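# Close the wall cupboard's left door

## Task

Swing the wall cupboard's left-hand door fully closed and leave it shut.

## Robot and tools

Robot: two arms, left_arm carrying a left hand and right_arm carrying a right hand. The two hands are mirror images. Calibrated bases in the scene frame: left_arm at (-0.030, +0.324, 0) m, quat_wxyz (+1.000, 0, 0, -0.006); right_arm at (+0.017, -0.363, 0) m, quat_wxyz (+1.000, 0, 0, -0.016). A camera stand sits on the floor behind the arms. Loose objects may occasionally get nudged by outside forces.

Frames: the scene frame has its origin at table-top height, halfway between the nominal bases. +x points out over the table, +z points up, and +y points toward left_arm. These arm names do not match image left and right. Result poses (end_effector_position in metres, end_effector_quat_wxyz) and the Hand target are in the scene frame. Motion offsets are in the axes of each arm's current Hand target.

Hand point: a point 0.05 m in front of the palm. Its +z runs along the straightened fingers, and its +y comes out of the palm. On the right hand +x points away from the thumb; on the left hand +x points toward the thumb. Straight fingertips reach 0.06-0.07 m past the point. A wrist bracket on the little-finger side can strike things.

Row layout: every row has 28 numbers in [-1, 1], covering both arms even when only one moves. For left_arm the order is: dx, dy, dz, rx, ry, rz, then little, ring, middle, index, thumb_bend, thumb_turn, force_limit, speed. right_arm follows with the same 14 numbers in the same order.
- Pose part: an offset, not a pose. It is measured from that arm's Hand target as it stood when the action or move began, along that target's own axes. 1.0 equals 0.6 m of travel or 180 degrees of turn. rx, ry, rz together form one rotation vector. Six zeros means 'go to the current Hand target again'.
- Finger and thumb targets are absolute positions. -1 is open or straight and +1 is closed. For thumb_turn, -1 puts the thumb beside the palm and +1 puts it opposite the fingers.
- force_limit runs from about 0 N at -1 to 10 N at +1 (15 N for the thumb motors).
- speed rises from nearly 0 at -1 to full speed at +0.48 and stays at full speed up to +1.
- No value means 'unchanged'. To keep a hand as it is, resend the eight hand numbers of the last row actually run for it. If no row has run for that hand yet, send its hand_measured values, then hand_force_limit and hand_speed.

Tools:
- execute_actions(actions, cameras): actions is a list of actions. Each action is up to 15 rows, one row per 1/30 s step, and a short action repeats its final row. Every row in an action counts from the same starting Hand target, so sending the same offset twice moves the arm twice as far. cameras takes names, ["all"] or []. Images come back only when asked for or when actions is empty.
- move(target, speed, blend, blocking, cameras): target is one 28-number row, or a list of up to 15 rows. Every row is an offset from the Hand targets at the start of the move, not from the previous row. speed is the top path speed in m/s, from 0.002 to 4.3, default 0.25; turning is capped at twice that value in rad/s. blend is a corner radius in metres; 0 means stop at each waypoint. The arms travel in straight lines with no collision avoidance, finish together, and run for 10 s at most. blocking=false returns after about 0.5 s while the move continues. The extra 'move:' line reports how it ended: done, off_target, moving, held or fault. Any arm the line does not name is done, meaning within 10 mm and 2 degrees. limits=paced means a pose was clipped; limits=held means steps were withheld.
- wait(seconds 0-10): lets the scene run with the last commands held.
- stop(): brakes a running move.
- zoom_image(camera, region [x0,y0,x1,y1] pixels, at most 504x504): gives a closer look at the latest image from cam_high, cam_low, cam_left_wrist or cam_right_wrist.
- show_instructions(): shows the reference images.
- finished_scene(scene=1): ends the scene for good, so call it only once the door is shut.

Results: each arm's pose and Hand target, its Joint velocities (omitted when they are only noise) and Joint torques, which are nonzero even in free air. Each hand also reports hand_measured (positions), hand_stopped_by (moving, target, force, stalled or fault), hand_load_n (a positive value means the finger is being pushed open), hand_force_limit and hand_speed. Motor temperatures are also reported.

Behaviour to expect:
- Even in free air a hand may stop 1-3 cm short of its command, sometimes 5 cm, usually low. This alone is not a sign of contact. A later command, even all zeros, asks for the pose again; if it still falls short, send the remaining distance as an offset.
- Each step, the commanded orientation is clipped to 40 degrees from the measured orientation.
- An arm that meets resistance keeps pushing. To release it, command a pose back past its current hand point.
- Faster motion strikes harder, and aiming further past a contact presses harder. Approach the door slowly and push it gently; do not slam it shut.
- Do not route a path close to an arm's own base. The arms must not touch or squeeze each other.
- Do not knock anything off the work area or let anything fall.
- Holding a stretched pose or pushing against something it cannot reach heats the motors. At 100 °C an arm drops and stays faulted for 30-60 s; a MOTOR HOT line may warn first.

Cameras: cam_high 504x504, cam_low 504x504, cam_left_wrist 672x504, cam_right_wrist 672x504.

Each tool is called after "Emit:" as name([rows], argument=value, ...), one row to a line, values as JSON.

Reference images:

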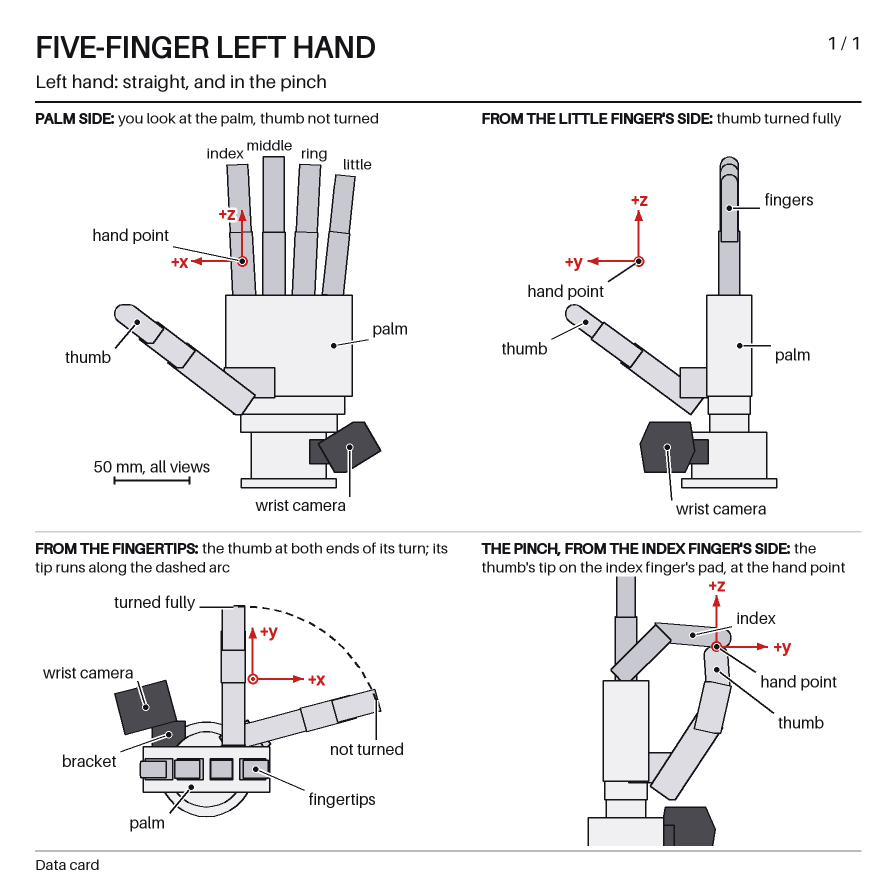

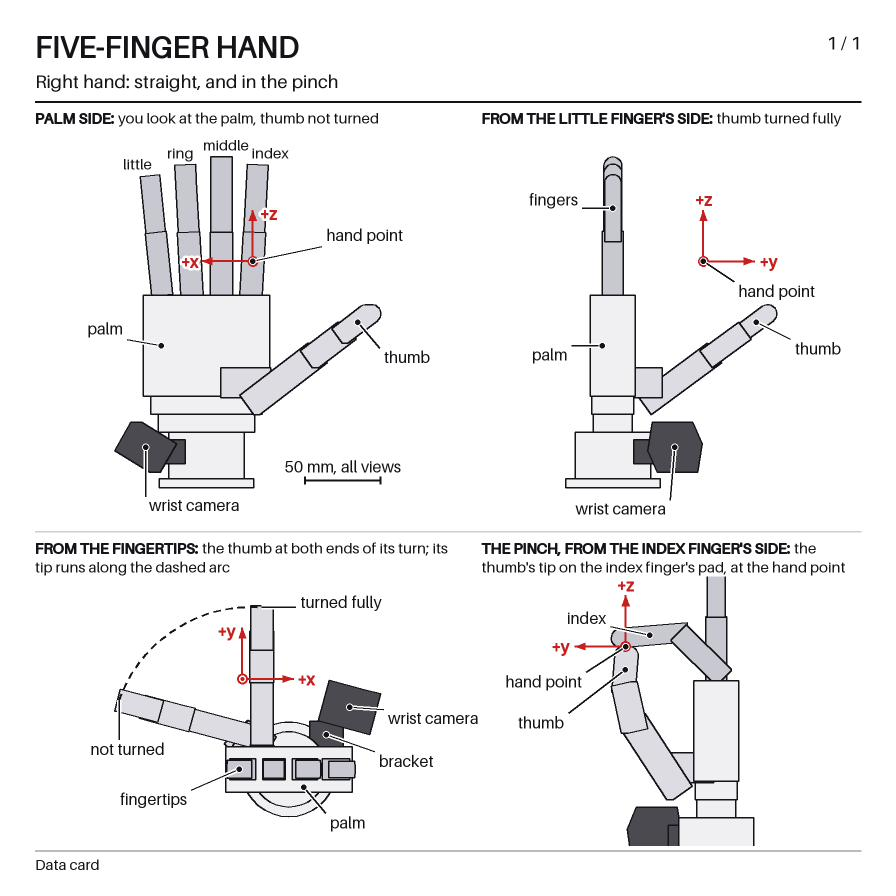

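## Session

Emit:
execute_actions(actions=[])

Scene clock: 0.00 s.
left_arm: end_effector_position=(+0.1097, +0.2749, +0.1593) hand_measured=(-1.000, -1.000, -1.000, -1.000, -1.000, -1.000) hand_load_n=(+0.0, +0.0, +0.0, +0.0, +0.0, +0.0) hand_stopped_by=(target, target, target, target, target, target) hand_force_limit=0.00 hand_speed=-0.80 end_effector_quat_wxyz=(-0.133, -0.164, +0.916, -0.340) | right_arm: end_effector_position=(+0.3288, -0.4069, +0.2638) hand_measured=(-1.000, -1.000, -1.000, -1.000, -1.000, -1.000) hand_load_n=(+0.0, +0.0, +0.0, +0.0, +0.0, +0.0) hand_stopped_by=(target, target, target, target, target, target) hand_force_limit=0.00 hand_speed=-0.80 end_effector_quat_wxyz=(+0.251, +0.956, -0.015, +0.151)
Joint positions: left_arm=[0.213 1.003 0.763 -1.674 0.677 1.539] | right_arm=[0.374 1.127 1.067 -1.388 0.582 -1.234]
Joint velocities: within noise
Joint torques (N m): no reading
Motor temperatures (°C): left_arm=[33 29 28 28 28 28] | right_arm=[26 27 27 27 27 27]
Heat: left arm: hottest waist 33 °C; right arm: hottest shoulder 27 °C.
Hand target: left_arm +0.1145, +0.2760, +0.1630; -0.127, -0.162, +0.918, -0.339 | right_arm +0.3346, -0.4050, +0.2740; +0.246, +0.955, -0.020, +0.164

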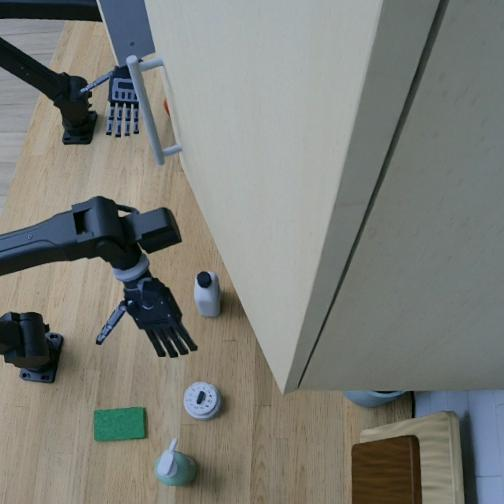

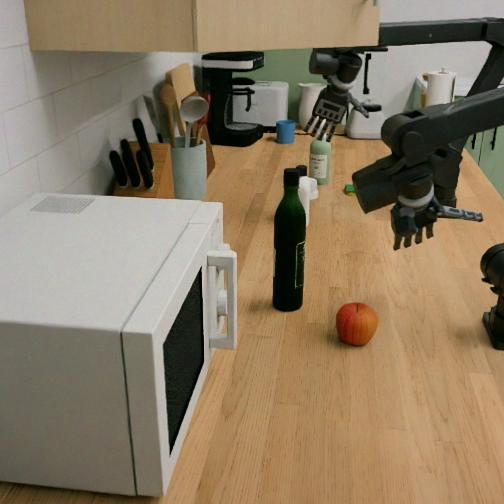

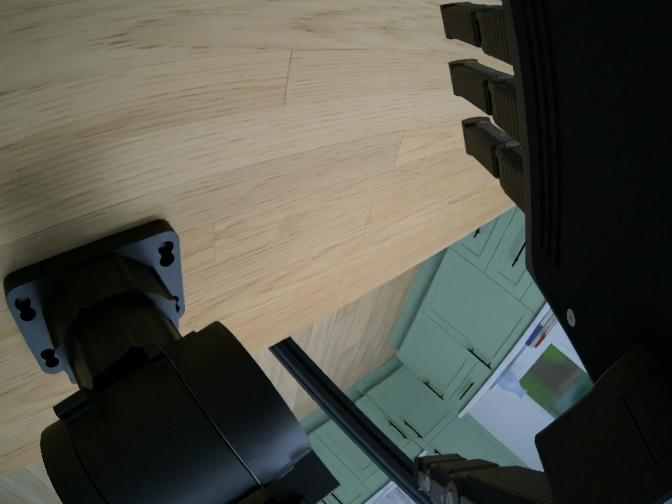

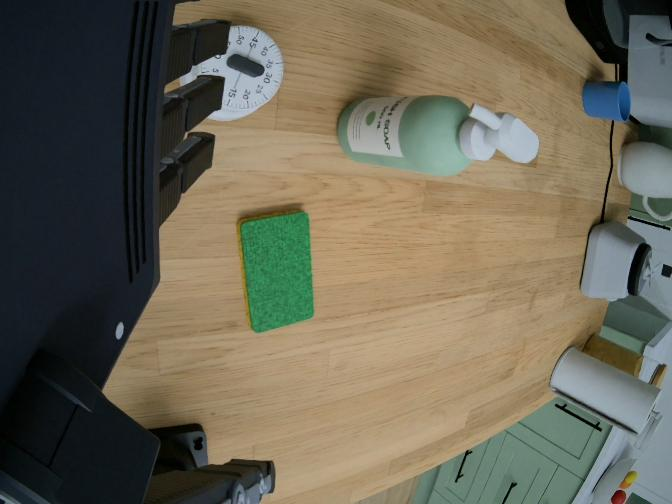

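Emit:
zoom_image(camera="cam_high", region=[0, 0, 252, 252])

Emit:
zoom_image(camera="cam_high", region=[200, 200, 504, 504])

Emit:
zoom_image(camera="cam_low", region=[0, 0, 504, 252])

Scaled by 2.000.

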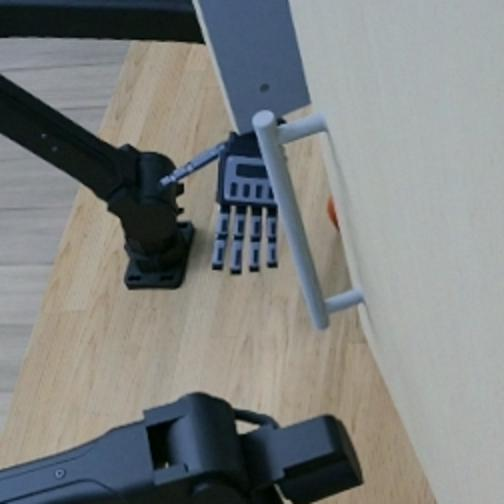

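Scaled by 1.658.

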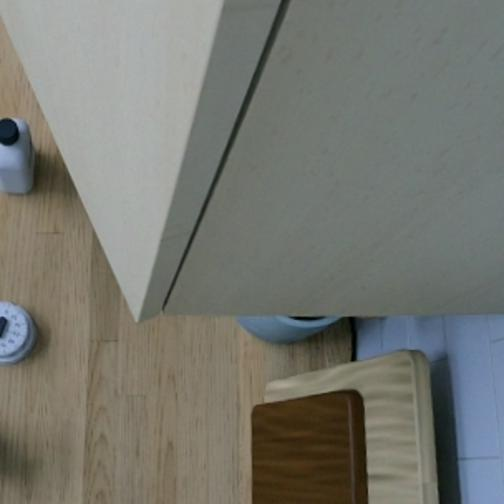

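Scaled by 1.000.

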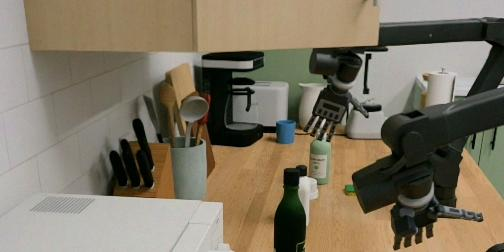

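Emit:
move(target=[0.124,-0.067,-0.47,0.731,0.017,-0.185,-1,-1,-1,-1,-1,-1,0,-0.8, 0,0,0,0,0,0,-1,-1,-1,-1,-1,-1,0,-0.8], speed=0.4, cameras=["all"])

Scene clock: 94.93 s.
left_arm: end_effector_position=(+0.0996, +0.4223, +0.4201) hand_measured=(-1.000, -1.000, -1.000, -1.000, -1.000, -1.000) hand_load_n=(+0.0, +0.0, +0.0, +0.0, +0.0, +0.0) hand_stopped_by=(target, target, target, target, target, target) hand_force_limit=0.00 hand_speed=-0.80 end_effector_quat_wxyz=(-0.328, +0.896, -0.059, +0.293) | right_arm: end_effector_position=(+0.3288, -0.4069, +0.2638) hand_measured=(-1.000, -1.000, -1.000, -1.000, -1.000, -1.000) hand_load_n=(+0.0, +0.0, +0.0, +0.0, +0.0, +0.0) hand_stopped_by=(target, target, target, target, target, target) hand_force_limit=0.00 hand_speed=-0.80 end_effector_quat_wxyz=(+0.251, +0.956, -0.015, +0.151)
Joint positions: left_arm=[1.81 0.494 1.218 -1.702 0.74 0.123] | right_arm=[0.374 1.127 1.067 -1.388 0.582 -1.234]
Joint torques (N m): left_arm=[2.14 3.08 5.64 0.98 0.48 -0.31] | right_arm=[0.67 -7.59 8.87 0.58 0.52 -0.01]
Motor temperatures (°C): left_arm=[33 29 32 28 27 27] | right_arm=[26 28 32 27 27 27]
Heat: left arm: hottest waist 33 °C; right arm: hottest elbow 32 °C.
Hand target: left_arm +0.0965, +0.4187, +0.4200; -0.223, +0.769, -0.043, +0.598 | right_arm +0.3346, -0.4050, +0.2740; +0.246, +0.955, -0.020, +0.164
Off the commanded pose: left_arm 0.005 m, 105 deg; orientation clipped | right_arm 0.012 m, 2 deg.
joint sent to its limit (left arm) — joint 4 (wrist pitch), lower limit. The joint targets are off in orientation, not in position.
move: off_target (left_arm, right_arm); limits=paced

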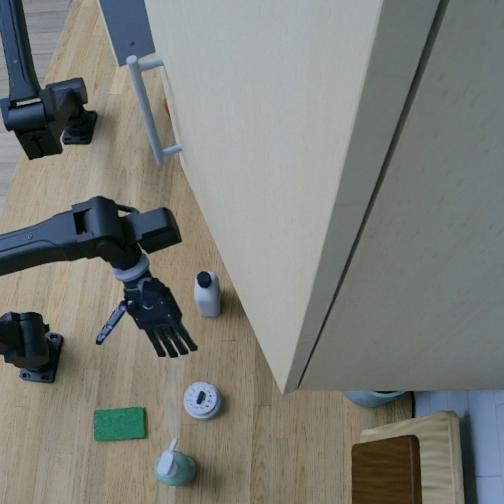

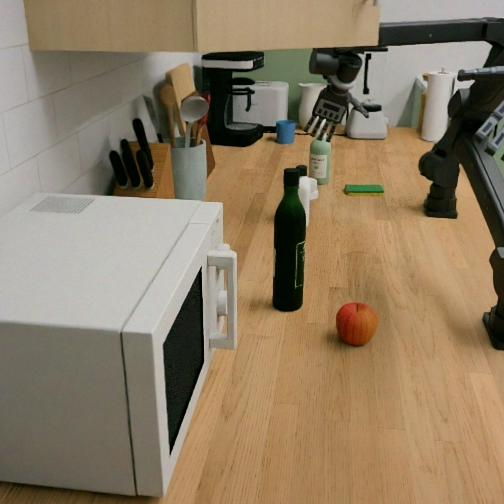

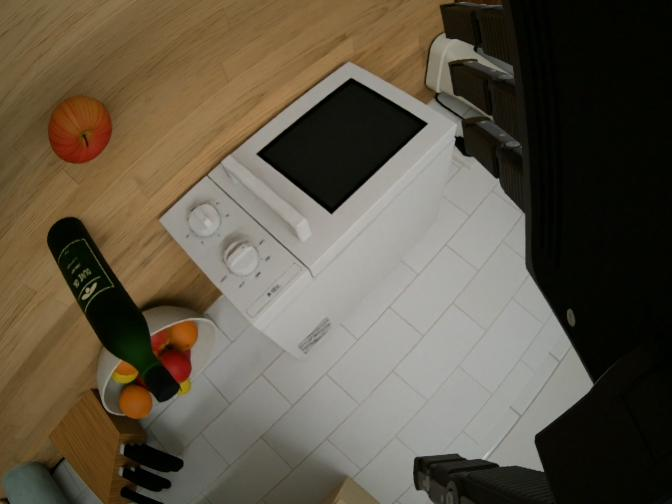

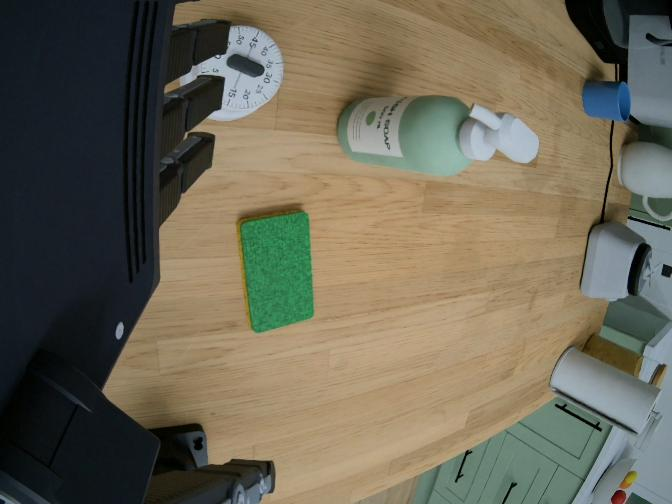

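Emit:
move(target=[0.0717,-0.0898,0.2703,0.148,0.436,-0.058,-1,-1,-1,-1,-1,-1,0,-0.8, 0,0,0,0,0,0,-1,-1,-1,-1,-1,-1,0,-0.8], speed=0.4, cameras=["all"])

Scene clock: 148.87 s.
left_arm: end_effector_position=(+0.2453, +0.4996, +0.4371) hand_measured=(-1.000, -1.000, -1.000, -1.000, -1.000, -1.000) hand_load_n=(+0.0, -0.5, +0.5, +0.0, +0.0, +0.0) hand_stopped_by=(target, target, target, target, target, target) hand_force_limit=0.00 hand_speed=-0.80 end_effector_quat_wxyz=(-0.075, +0.632, -0.320, +0.702) | right_arm: end_effector_position=(+0.3288, -0.4069, +0.2638) hand_measured=(-1.000, -1.000, -1.000, -1.000, -1.000, -1.000) hand_load_n=(+0.0, +0.0, +0.0, +0.0, +0.0, +0.0) hand_stopped_by=(target, target, target, target, target, target) hand_force_limit=0.00 hand_speed=-0.80 end_effector_quat_wxyz=(+0.251, +0.956, -0.015, +0.151)
Joint positions: left_arm=[1.218 1.115 1.145 -1.163 1.567 0.138] | right_arm=[0.374 1.127 1.067 -1.388 0.582 -1.234]
Joint torques (N m): left_arm=[-0.09 -7.71 9.84 1.32 0.94 -0.14] | right_arm=[0.73 -8.18 8.83 0.4 0.49 0.03]
Heat: left arm: hottest waist 33 °C; right arm: hottest elbow 33 °C.
Hand target: left_arm +0.2499, +0.4999, +0.4498; -0.176, +0.409, -0.152, +0.882 | right_arm +0.3346, -0.4050, +0.2740; +0.246, +0.955, -0.020, +0.164
Off the commanded pose: left_arm 0.014 m, 77 deg; orientation clipped | right_arm 0.012 m, 2 deg.
joint sent to its limit (left arm) — joint 5 (wrist yaw), upper limit. The joint targets are off in orientation, not in position.
move: off_target (left_arm, right_arm); limits=paced

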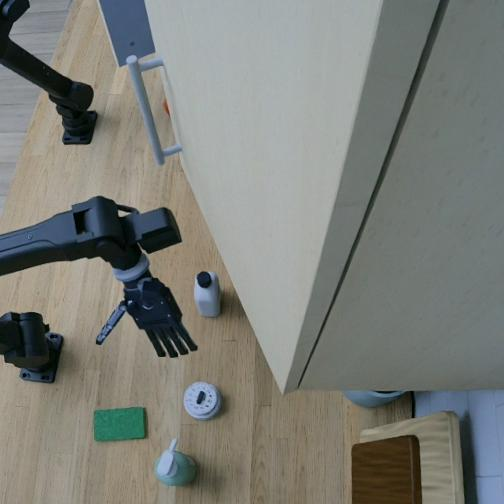

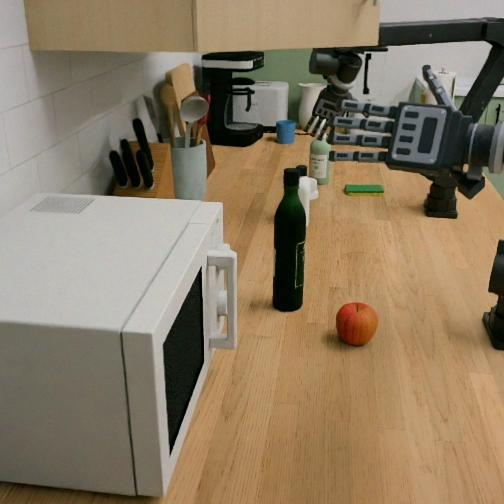

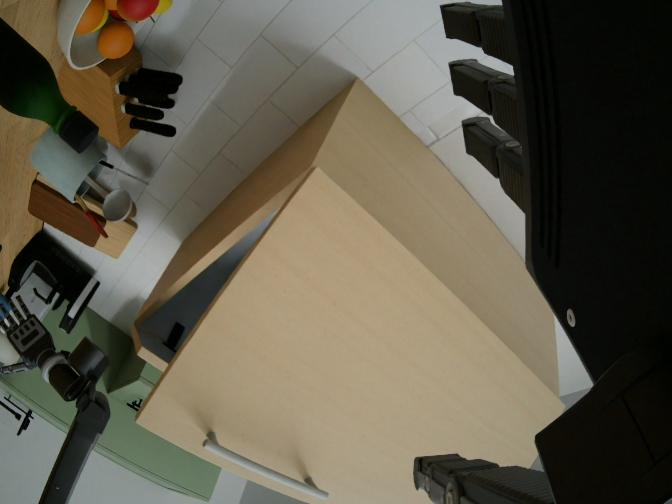

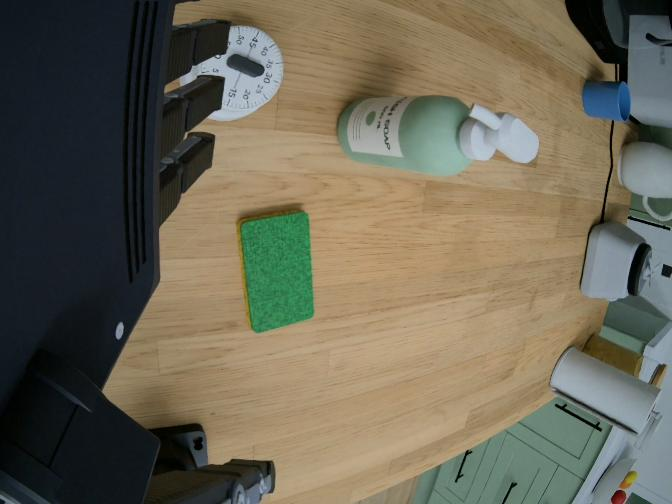

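Emit:
zoom_image(camera="cam_left_wrist", region=[90, 150, 342, 504])

Scaled by 1.424 from the camera's 672x504 image, which has a finer 960x720 frame.

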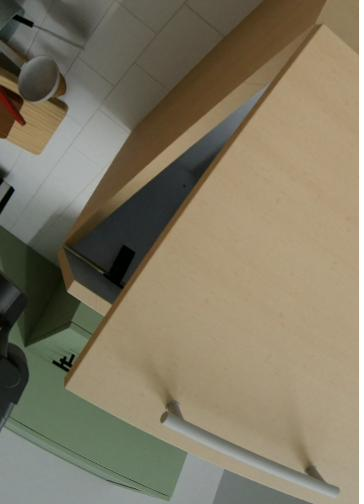

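Emit:
move(target=[0.005,0.265,0.0905,-0.010,0.096,0.244,-1,-1,-1,-1,-1,-1,0,-0.8, 0,0,0,0,0,0,-1,-1,-1,-1,-1,-1,0,-0.8], speed=0.3, cameras=["all"])

Scene clock: 230.23 s.
left_arm: end_effector_position=(+0.3199, +0.3557, +0.4199) hand_measured=(-1.000, -1.000, -1.000, -1.000, -1.000, -1.000) hand_load_n=(+0.0, +0.0, +0.0, +0.0, +0.0, +0.0) hand_stopped_by=(target, target, target, target, target, target) hand_force_limit=0.00 hand_speed=-0.80 end_effector_quat_wxyz=(+0.274, -0.198, +0.680, -0.651) | right_arm: end_effector_position=(+0.3288, -0.4069, +0.2638) hand_measured=(-1.000, -1.000, -1.000, -1.000, -1.000, -1.000) hand_load_n=(+0.0, +0.0, +0.0, +0.0, -0.5, +0.0) hand_stopped_by=(target, target, target, target, target, target) hand_force_limit=0.00 hand_speed=-0.80 end_effector_quat_wxyz=(+0.251, +0.956, -0.015, +0.151)
Joint positions: left_arm=[0.689 0.981 1.065 -0.517 1.567 0.55] | right_arm=[0.374 1.127 1.067 -1.388 0.582 -1.234]
Joint torques (N m): left_arm=[-0.15 -6.89 6.95 1.73 0.51 -0.01] | right_arm=[0.38 -7.77 8.8 0.38 0.51 0.01]
Heat: left arm: hottest elbow 35 °C; right arm: hottest elbow 35 °C.
Hand target: left_arm +0.3198, +0.3500, +0.4197; +0.432, -0.196, +0.401, -0.784 | right_arm +0.3346, -0.4050, +0.2740; +0.246, +0.955, -0.020, +0.164
Off the commanded pose: left_arm 0.006 m, 49 deg; orientation clipped | right_arm 0.012 m, 2 deg.
joint sent to its limit (left arm) — joint 5 (wrist yaw), upper limit. The joint targets are off in orientation, not in position.
move: off_target (left_arm, right_arm); limits=paced

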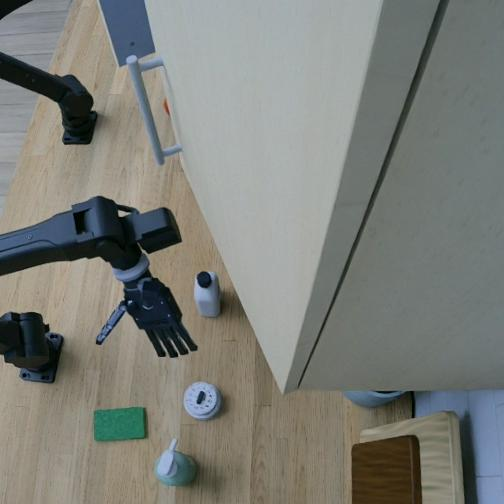

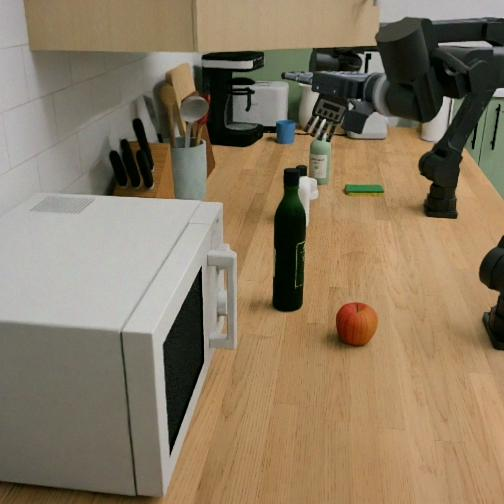

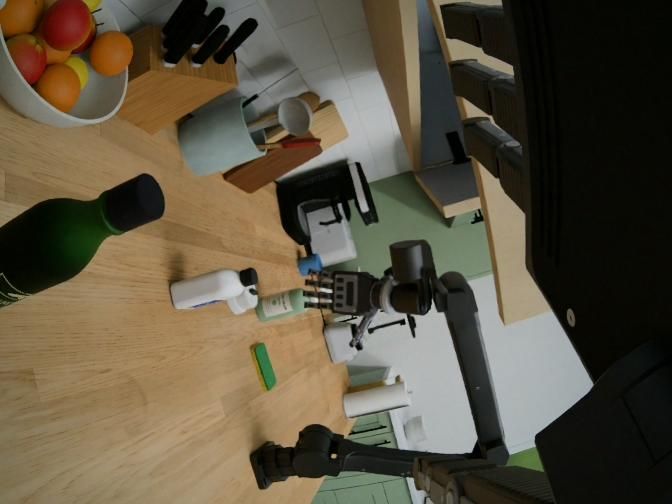

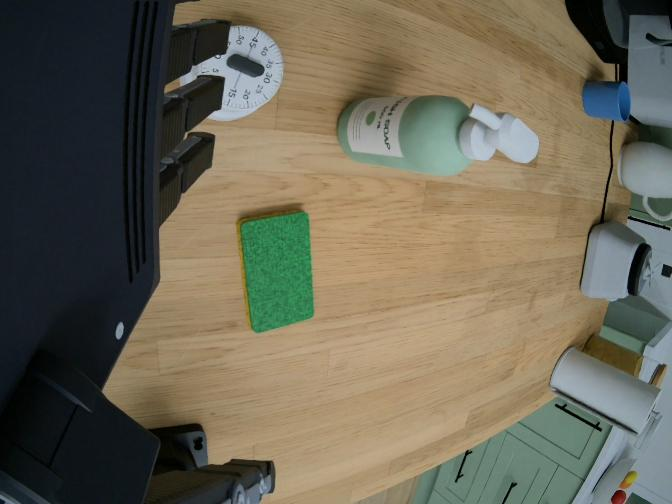

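Emit:
move(target=[0.003,-0.142,0.089,-0.202,0.090,-0.0435,-1,-1,-1,-1,-1,-1,0,-0.8, 0,0,0,0,0,0,-1,-1,-1,-1,-1,-1,0,-0.8], speed=0.2, cameras=["cam_low","cam_left_wrist","cam_high"])

Scene clock: 257.00 s.
left_arm: end_effector_position=(+0.3081, +0.3461, +0.5052) hand_measured=(-1.000, -1.000, -1.000, -1.000, -1.000, -1.000) hand_load_n=(+0.0, +0.0, +0.0, +0.0, +0.0, +0.0) hand_stopped_by=(target, target, target, target, target, target) hand_force_limit=0.00 hand_speed=-0.80 end_effector_quat_wxyz=(+0.232, -0.240, +0.666, -0.667) | right_arm: end_effector_position=(+0.3288, -0.4069, +0.2638) hand_measured=(-1.000, -1.000, -1.000, -1.000, -1.000, -1.000) hand_load_n=(+0.0, +0.0, +0.0, +0.0, +0.0, +0.0) hand_stopped_by=(target, target, target, target, target, target) hand_force_limit=0.00 hand_speed=-0.80 end_effector_quat_wxyz=(+0.251, +0.956, -0.015, +0.151)
Joint positions: left_arm=[0.689 0.995 1.279 -0.655 1.567 0.359] | right_arm=[0.374 1.127 1.067 -1.388 0.582 -1.234]
Joint torques (N m): left_arm=[1.61 -5.19 10.15 1.07 0.45 -0.25] | right_arm=[1.26 -7.88 9.01 0.35 0.5 -0.05]
Heat: left arm: hottest elbow 33 °C; right arm: hottest elbow 35 °C.
Hand target: left_arm +0.3093, +0.3500, +0.5196; +0.237, -0.236, +0.666, -0.667 | right_arm +0.3346, -0.4050, +0.2740; +0.246, +0.955, -0.020, +0.164
Off the commanded pose: left_arm 0.015 m, 1 deg | right_arm 0.012 m, 2 deg.
joint sent to its limit (left arm) — joint 5 (wrist yaw), upper limit. The joint targets still meet the commanded pose.
move: off_target (left_arm, right_arm)
Images, in order (width x height): cam_high 504x504, cam_low 504x504, cam_left_wrist 672x504.

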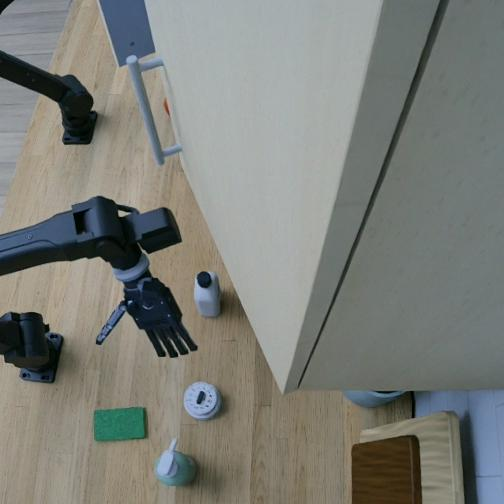

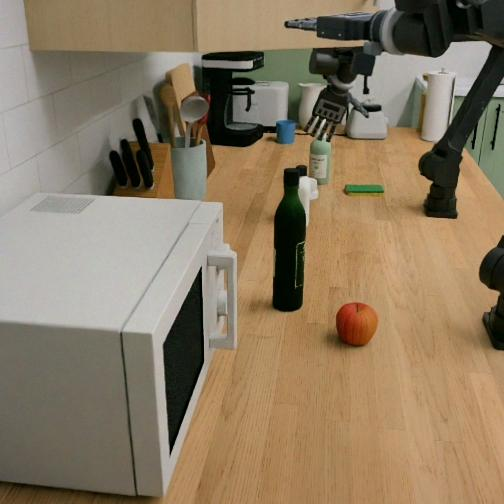

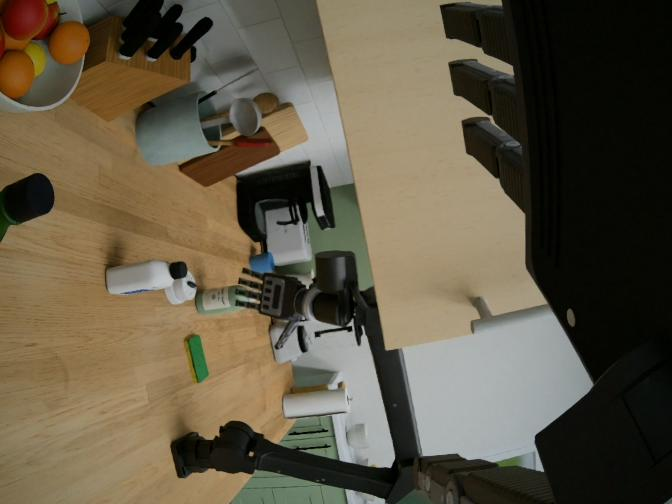

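Emit:
move(target=[0.0247,-0.0667,0.0615,0,0.028,0,-1,-1,-1,-1,-1,-1,0,-0.8, 0,0,0,0,0,0,-1,-1,-1,-1,-1,-1,0,-0.8], speed=0.15, cameras=["cam_low","cam_left_wrist"])

Scene clock: 273.60 s.
left_arm: end_effector_position=(+0.3181, +0.3154, +0.5465) hand_measured=(-1.000, -1.000, -1.000, -1.000, -1.000, -1.000) hand_load_n=(+0.0, +0.0, +0.0, +0.0, +0.0, +0.0) hand_stopped_by=(target, target, target, target, target, target) hand_force_limit=0.00 hand_speed=-0.80 end_effector_quat_wxyz=(+0.201, -0.219, +0.676, -0.675) | right_arm: end_effector_position=(+0.3288, -0.4069, +0.2638) hand_measured=(-1.000, -1.000, -1.000, -1.000, -1.000, -1.000) hand_load_n=(+0.0, +0.0, +0.5, -0.5, +0.0, +0.0) hand_stopped_by=(target, target, target, target, target, target) hand_force_limit=0.00 hand_speed=-0.80 end_effector_quat_wxyz=(+0.251, +0.956, -0.015, +0.151)
Joint positions: left_arm=[0.582 1.036 1.405 -0.654 1.538 0.261] | right_arm=[0.374 1.127 1.067 -1.388 0.582 -1.234]
Joint torques (N m): left_arm=[-0.09 -5.6 9.77 1.66 0.27 -0.19] | right_arm=[0.79 -8.18 8.61 0.44 0.48 -0.01]
Heat: left arm: hottest elbow 34 °C; right arm: hottest elbow 35 °C.
Hand target: left_arm +0.3210, +0.3121, +0.5597; +0.207, -0.207, +0.676, -0.677 | right_arm +0.3346, -0.4050, +0.2740; +0.246, +0.955, -0.020, +0.164
Off the commanded pose: left_arm 0.014 m, 2 deg | right_arm 0.012 m, 2 deg.
move: off_target (left_arm, right_arm)
Images, in order (width x height): cam_low 504x504, cam_left_wrist 672x504.

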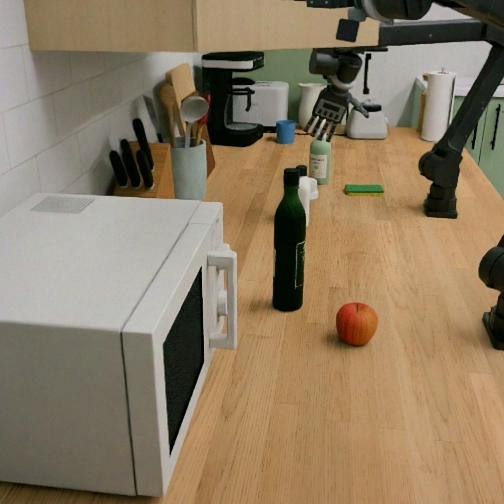

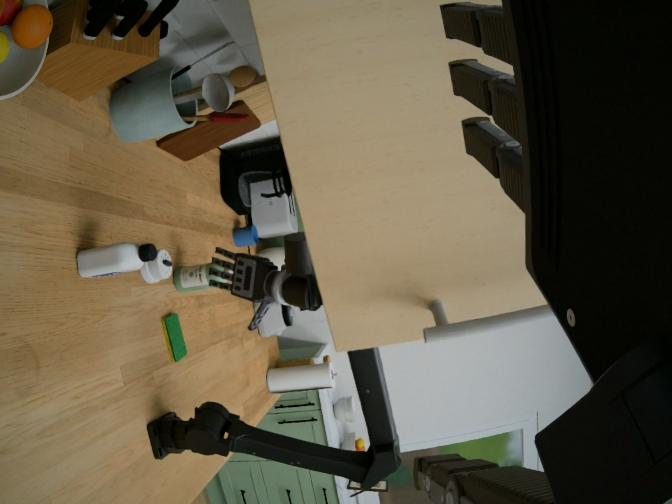

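Emit:
move([
  [0,-0.009,0.024,0,0,0,-1,-1,-1,-1,-1,-1,0,-0.8, 0,0,0,0,0,0,-1,-1,-1,-1,-1,-1,0,-0.8],
  [0.0165,-0.009,0.1126,0,-0.0778,0,-1,-1,-1,-1,-1,-1,0,-0.8, 0,0,0,0,0,0,-1,-1,-1,-1,-1,-1,0,-0.8],
  [0.0113,-0.009,0.2016,0,-0.1556,0,-1,-1,-1,-1,-1,-1,0,-0.8, 0,0,0,0,0,0,-1,-1,-1,-1,-1,-1,0,-0.8],
], speed=[0.05,0.1,0.1], blend=[0.01,0.01,0], cameras=["cam_low","cam_left_wrist","cam_high"])

Scene clock: 284.67 s.
left_arm: end_effector_position=(+0.3814, +0.2137, +0.5705) hand_measured=(-1.000, -1.000, -1.000, -1.000, -1.000, -1.000) hand_load_n=(+0.0, +0.0, +0.0, +0.0, +0.0, +0.0) hand_stopped_by=(target, target, target, target, target, target) hand_force_limit=0.00 hand_speed=-0.80 end_effector_quat_wxyz=(+0.375, -0.360, +0.603, -0.604) | right_arm: end_effector_position=(+0.3288, -0.4069, +0.2638) hand_measured=(-1.000, -1.000, -1.000, -1.000, -1.000, -1.000) hand_load_n=(+0.0, +0.0, +0.0, +0.0, +0.0, +0.0) hand_stopped_by=(target, target, target, target, target, target) hand_force_limit=0.00 hand_speed=-0.80 end_effector_quat_wxyz=(+0.251, +0.956, -0.015, +0.151)
Joint positions: left_arm=[0.036 0.878 1.318 -0.425 0.502 0.011] | right_arm=[0.374 1.127 1.067 -1.388 0.582 -1.234]
Joint torques (N m): left_arm=[-0.15 -3.02 7.1 1.87 -0.01 -0.24] | right_arm=[0.91 -8.18 8.64 0.59 0.49 -0.01]
Heat: left arm: hottest elbow 34 °C; right arm: hottest elbow 35 °C.
Hand target: left_arm +0.3830, +0.2081, +0.5655; +0.365, -0.364, +0.605, -0.606 | right_arm +0.3346, -0.4050, +0.2740; +0.246, +0.955, -0.020, +0.164
Off the commanded pose: left_arm 0.008 m, 1 deg | right_arm 0.012 m, 2 deg.
move: off_target (right_arm); blend cut to 0.008 m at target 1
Images, in order (width x height): cam_high 504x504, cam_low 504x504, cam_left_wrist 672x504.

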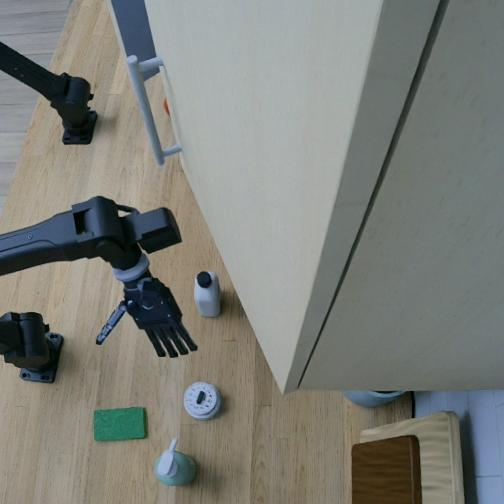

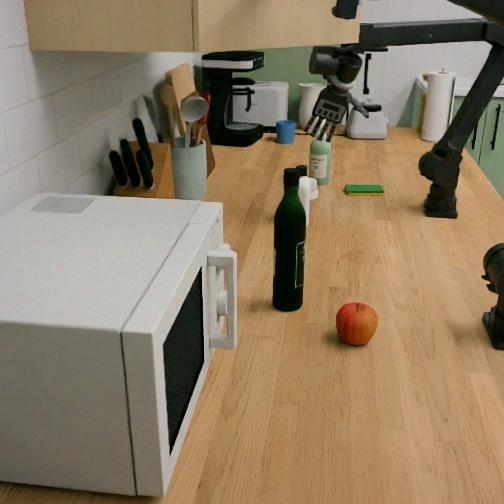

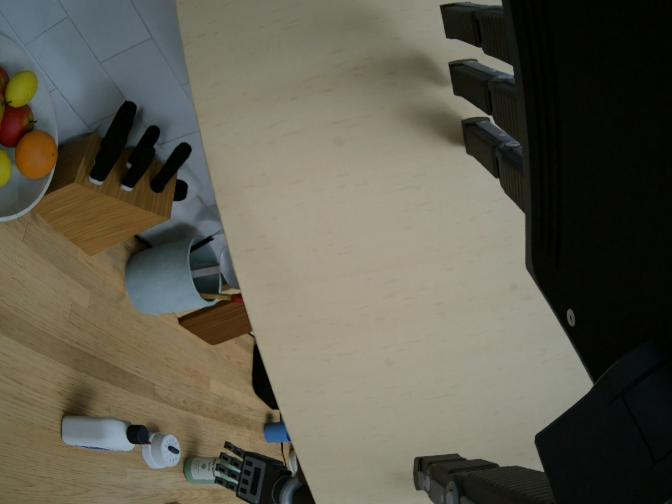

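Emit:
move([
  [0.0163,0,0.088,0,-0.0778,0,-1,-1,-1,-1,-1,-1,0,-0.8, 0,0,0,0,0,0,-1,-1,-1,-1,-1,-1,0,-0.8],
  [0.0107,0,0.1774,0,-0.1556,0,-1,-1,-1,-1,-1,-1,0,-0.8, 0,0,0,0,0,0,-1,-1,-1,-1,-1,-1,0,-0.8],
], speed=[0.1,0.06], blend=[0.01,0], cameras=["cam_low","cam_left_wrist","cam_high"])

Scene clock: 298.90 s.
left_arm: end_effector_position=(+0.4648, +0.1567, +0.5515) hand_measured=(-1.000, -1.000, -1.000, -1.000, -1.000, -1.000) hand_load_n=(+0.0, +0.0, +0.0, +0.0, +0.0, +0.0) hand_stopped_by=(target, target, target, target, target, target) hand_force_limit=0.00 hand_speed=-0.80 end_effector_quat_wxyz=(+0.499, -0.499, +0.510, -0.492) | right_arm: end_effector_position=(+0.3288, -0.4069, +0.2638) hand_measured=(-1.000, -1.000, -1.000, -1.000, -1.000, -1.000) hand_load_n=(+0.0, +0.0, +0.0, +0.0, +0.0, +0.0) hand_stopped_by=(target, target, target, target, target, target) hand_force_limit=0.00 hand_speed=-0.80 end_effector_quat_wxyz=(+0.251, +0.956, -0.015, +0.151)
Joint positions: left_arm=[-0.413 1.06 1.388 -0.348 -0.421 0.01] | right_arm=[0.374 1.127 1.067 -1.388 0.582 -1.234]
Joint torques (N m): left_arm=[0.85 -5.66 10.55 2.33 -0.12 -0.22] | right_arm=[0.79 -7.53 8.94 0.64 0.54 0.01]
Heat: left arm: hottest elbow 33 °C; right arm: hottest elbow 35 °C.
Hand target: left_arm +0.4740, +0.1525, +0.5655; +0.500, -0.500, +0.499, -0.500 | right_arm +0.3346, -0.4050, +0.2740; +0.246, +0.955, -0.020, +0.164
Off the commanded pose: left_arm 0.017 m, 2 deg | right_arm 0.012 m, 2 deg.
move: off_target (left_arm, right_arm)
Images, in order (width x height): cam_high 504x504, cam_low 504x504, cam_left_wrist 672x504.

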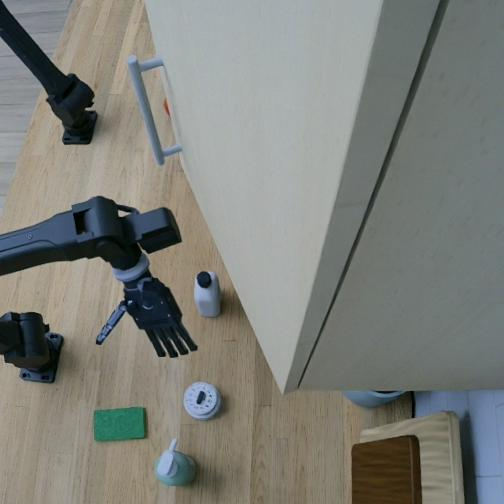

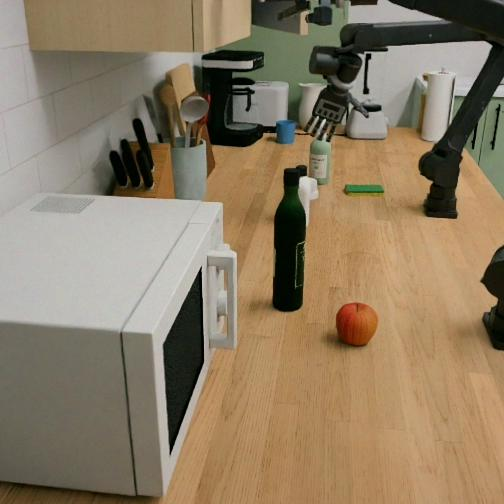

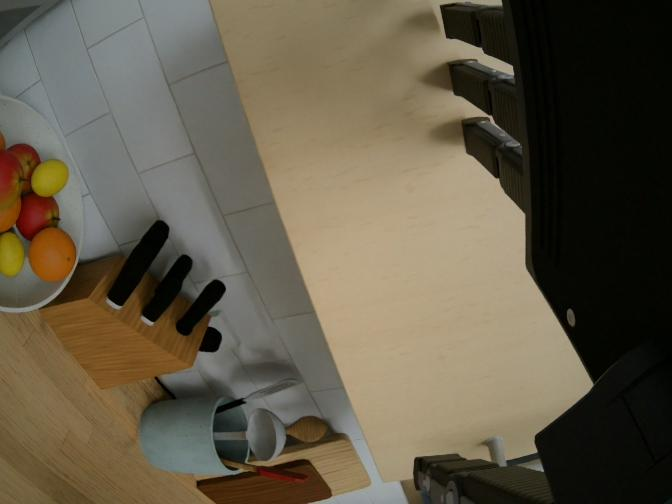

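Emit:
zoom_image(camera="cam_low", region=[130, 0, 330, 100])

Emit:
zoom_image(camera="cam_high", region=[60, 0, 220, 200])

Scaled by 2.520.

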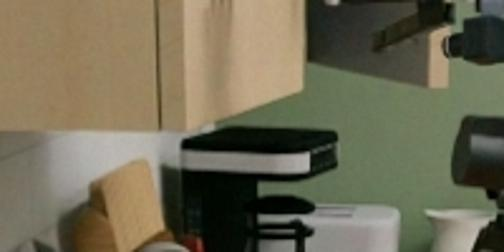

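Scaled by 2.520.

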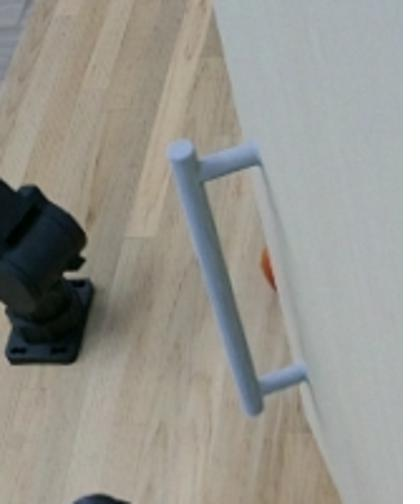

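Emit:
move(target=[0,0,0.035,0,0,0,-1,-1,-1,-1,-1,-1,0,-0.8, 0,0,0,0,0,0,-1,-1,-1,-1,-1,-1,0,-0.8], speed=0.04, cameras=["cam_low","cam_left_wrist"])

Emit:
zoom_image(camera="cam_low", region=[130, 0, 330, 100])

Scene clock: 310.40 s.
left_arm: end_effector_position=(+0.4736, +0.1532, +0.5530) hand_measured=(-1.000, -1.000, -1.000, -1.000, -1.000, -1.000) hand_load_n=(+0.0, +0.0, -3.0, -0.5, +0.0, -0.5) hand_stopped_by=(target, target, target, target, target, target) hand_force_limit=0.00 hand_speed=-0.80 end_effector_quat_wxyz=(+0.497, -0.498, +0.512, -0.493) | right_arm: end_effector_position=(+0.3288, -0.4069, +0.2638) hand_measured=(-1.000, -1.000, -1.000, -1.000, -1.000, -1.000) hand_load_n=(+0.0, +0.0, +0.0, +0.0, +0.0, +0.0) hand_stopped_by=(target, target, target, target, target, target) hand_force_limit=0.00 hand_speed=-0.80 end_effector_quat_wxyz=(+0.251, +0.956, -0.015, +0.151)
Joint positions: left_arm=[-0.407 1.083 1.408 -0.345 -0.409 0.01] | right_arm=[0.374 1.127 1.067 -1.388 0.582 -1.234]
Joint torques (N m): left_arm=[2.49 -4.25 11.25 2.81 0.32 -0.21] | right_arm=[1.08 -7.59 8.9 0.31 0.52 -0.03]
Heat: left arm: hottest elbow 33 °C; right arm: hottest elbow 35 °C.
Hand target: left_arm +0.4950, +0.1526, +0.5655; +0.500, -0.500, +0.499, -0.500 | right_arm +0.3346, -0.4050, +0.2740; +0.246, +0.955, -0.020, +0.164
Off the commanded pose: left_arm 0.025 m, 2 deg | right_arm 0.012 m, 2 deg.
move: off_target (left_arm, right_arm)
Images, in order (width x height): cam_low 504x504, cam_left_wrist 672x504.

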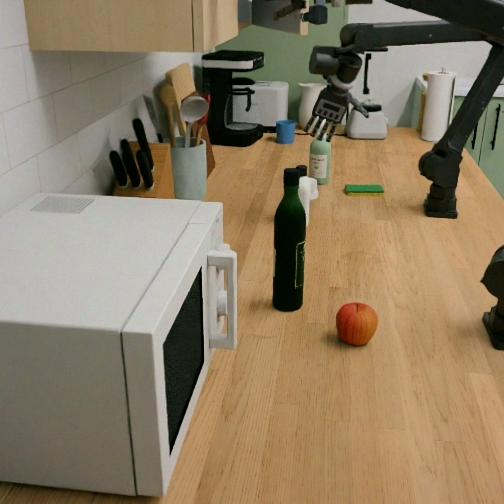

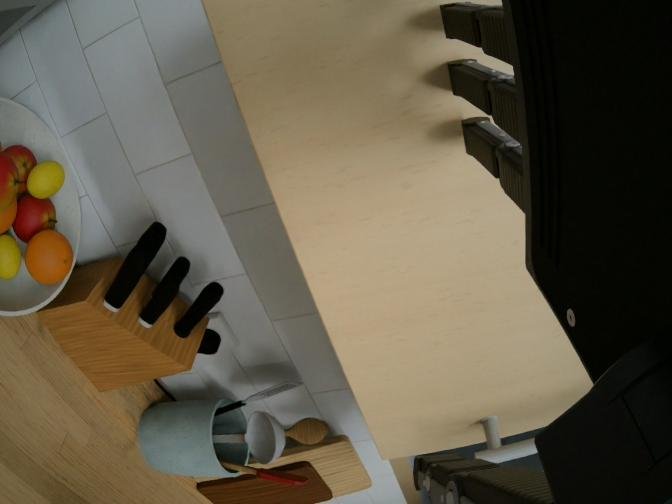

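Scaled by 2.520.

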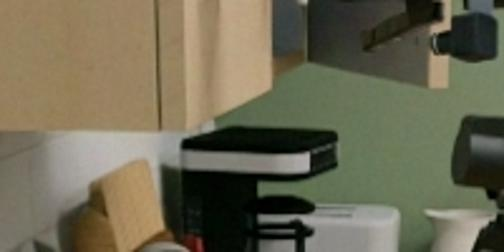

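Emit:
zoom_image(camera="cam_low", region=[180, 0, 270, 60])

Emit:
zoom_image(camera="cam_left_wrist", region=[330, 380, 560, 504])

Scaled by 5.600.

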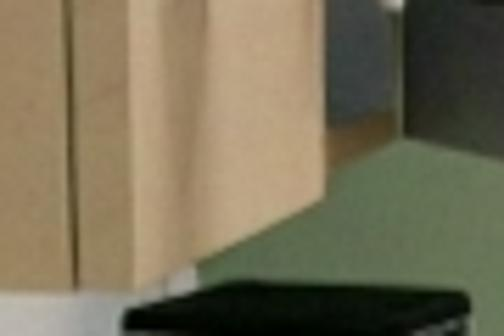

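Scaled by 2.191 from the camera's 672x504 image, which has a finer 960x720 frame.

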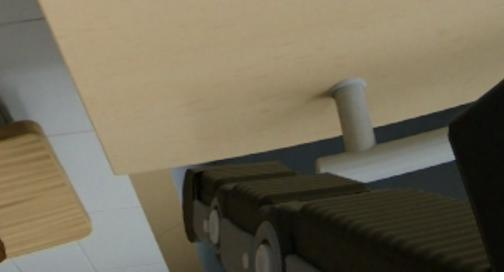

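Emit:
move(target=[0,0,0.033,0,0,0,-1,-1,-1,-1,-1,-1,0,-0.8, 0,0,0,0,0,0,-1,-1,-1,-1,-1,-1,0,-0.8], speed=0.04, cameras=["cam_low","cam_left_wrist"])

Emit:
zoom_image(camera="cam_low", region=[180, 0, 270, 60])

Scene clock: 321.70 s.
left_arm: end_effector_position=(+0.4745, +0.1535, +0.5541) hand_measured=(-1.000, -1.000, -1.000, -1.000, -1.000, -1.000) hand_load_n=(+0.0, +0.0, -7.5, +0.0, +0.0, +0.0) hand_stopped_by=(target, target, target, target, target, target) hand_force_limit=0.00 hand_speed=-0.80 end_effector_quat_wxyz=(+0.495, -0.495, +0.513, -0.496) | right_arm: end_effector_position=(+0.3288, -0.4069, +0.2638) hand_measured=(-1.000, -1.000, -1.000, -1.000, -1.000, -1.000) hand_load_n=(+0.0, +0.0, +0.0, +0.0, -0.5, +0.0) hand_stopped_by=(target, target, target, target, target, target) hand_force_limit=0.00 hand_speed=-0.80 end_effector_quat_wxyz=(+0.251, +0.956, -0.015, +0.151)
Joint positions: left_arm=[-0.401 1.084 1.411 -0.345 -0.394 0.01] | right_arm=[0.374 1.127 1.067 -1.388 0.582 -1.234]
Joint torques (N m): left_arm=[3.55 -0.79 12.75 3.4 0.57 -0.21] | right_arm=[0.97 -8.29 8.91 0.5 0.53 -0.03]
Heat: left arm: hottest elbow 35 °C; right arm: hottest elbow 35 °C.
Hand target: left_arm +0.5148, +0.1526, +0.5655; +0.500, -0.500, +0.499, -0.500 | right_arm +0.3346, -0.4050, +0.2740; +0.246, +0.955, -0.020, +0.164
Off the commanded pose: left_arm 0.042 m, 2 deg | right_arm 0.012 m, 2 deg.
move: off_target (left_arm, right_arm)
Images, in order (width x height): cam_low 504x504, cam_left_wrist 672x504.

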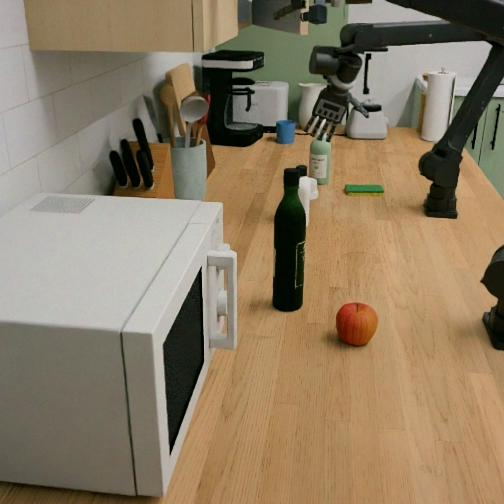

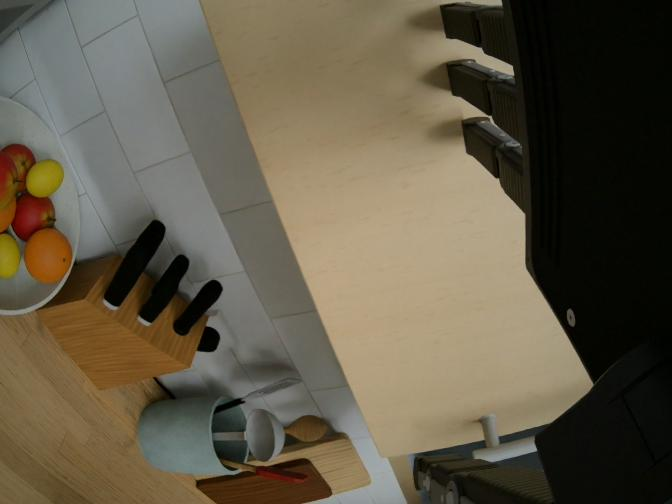

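Scaled by 5.600.

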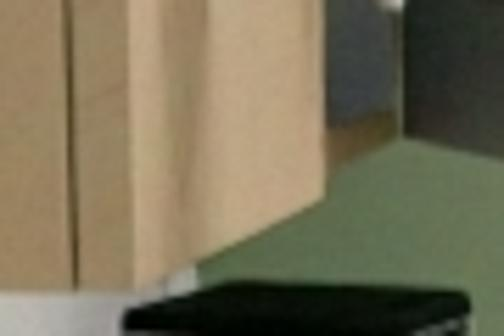

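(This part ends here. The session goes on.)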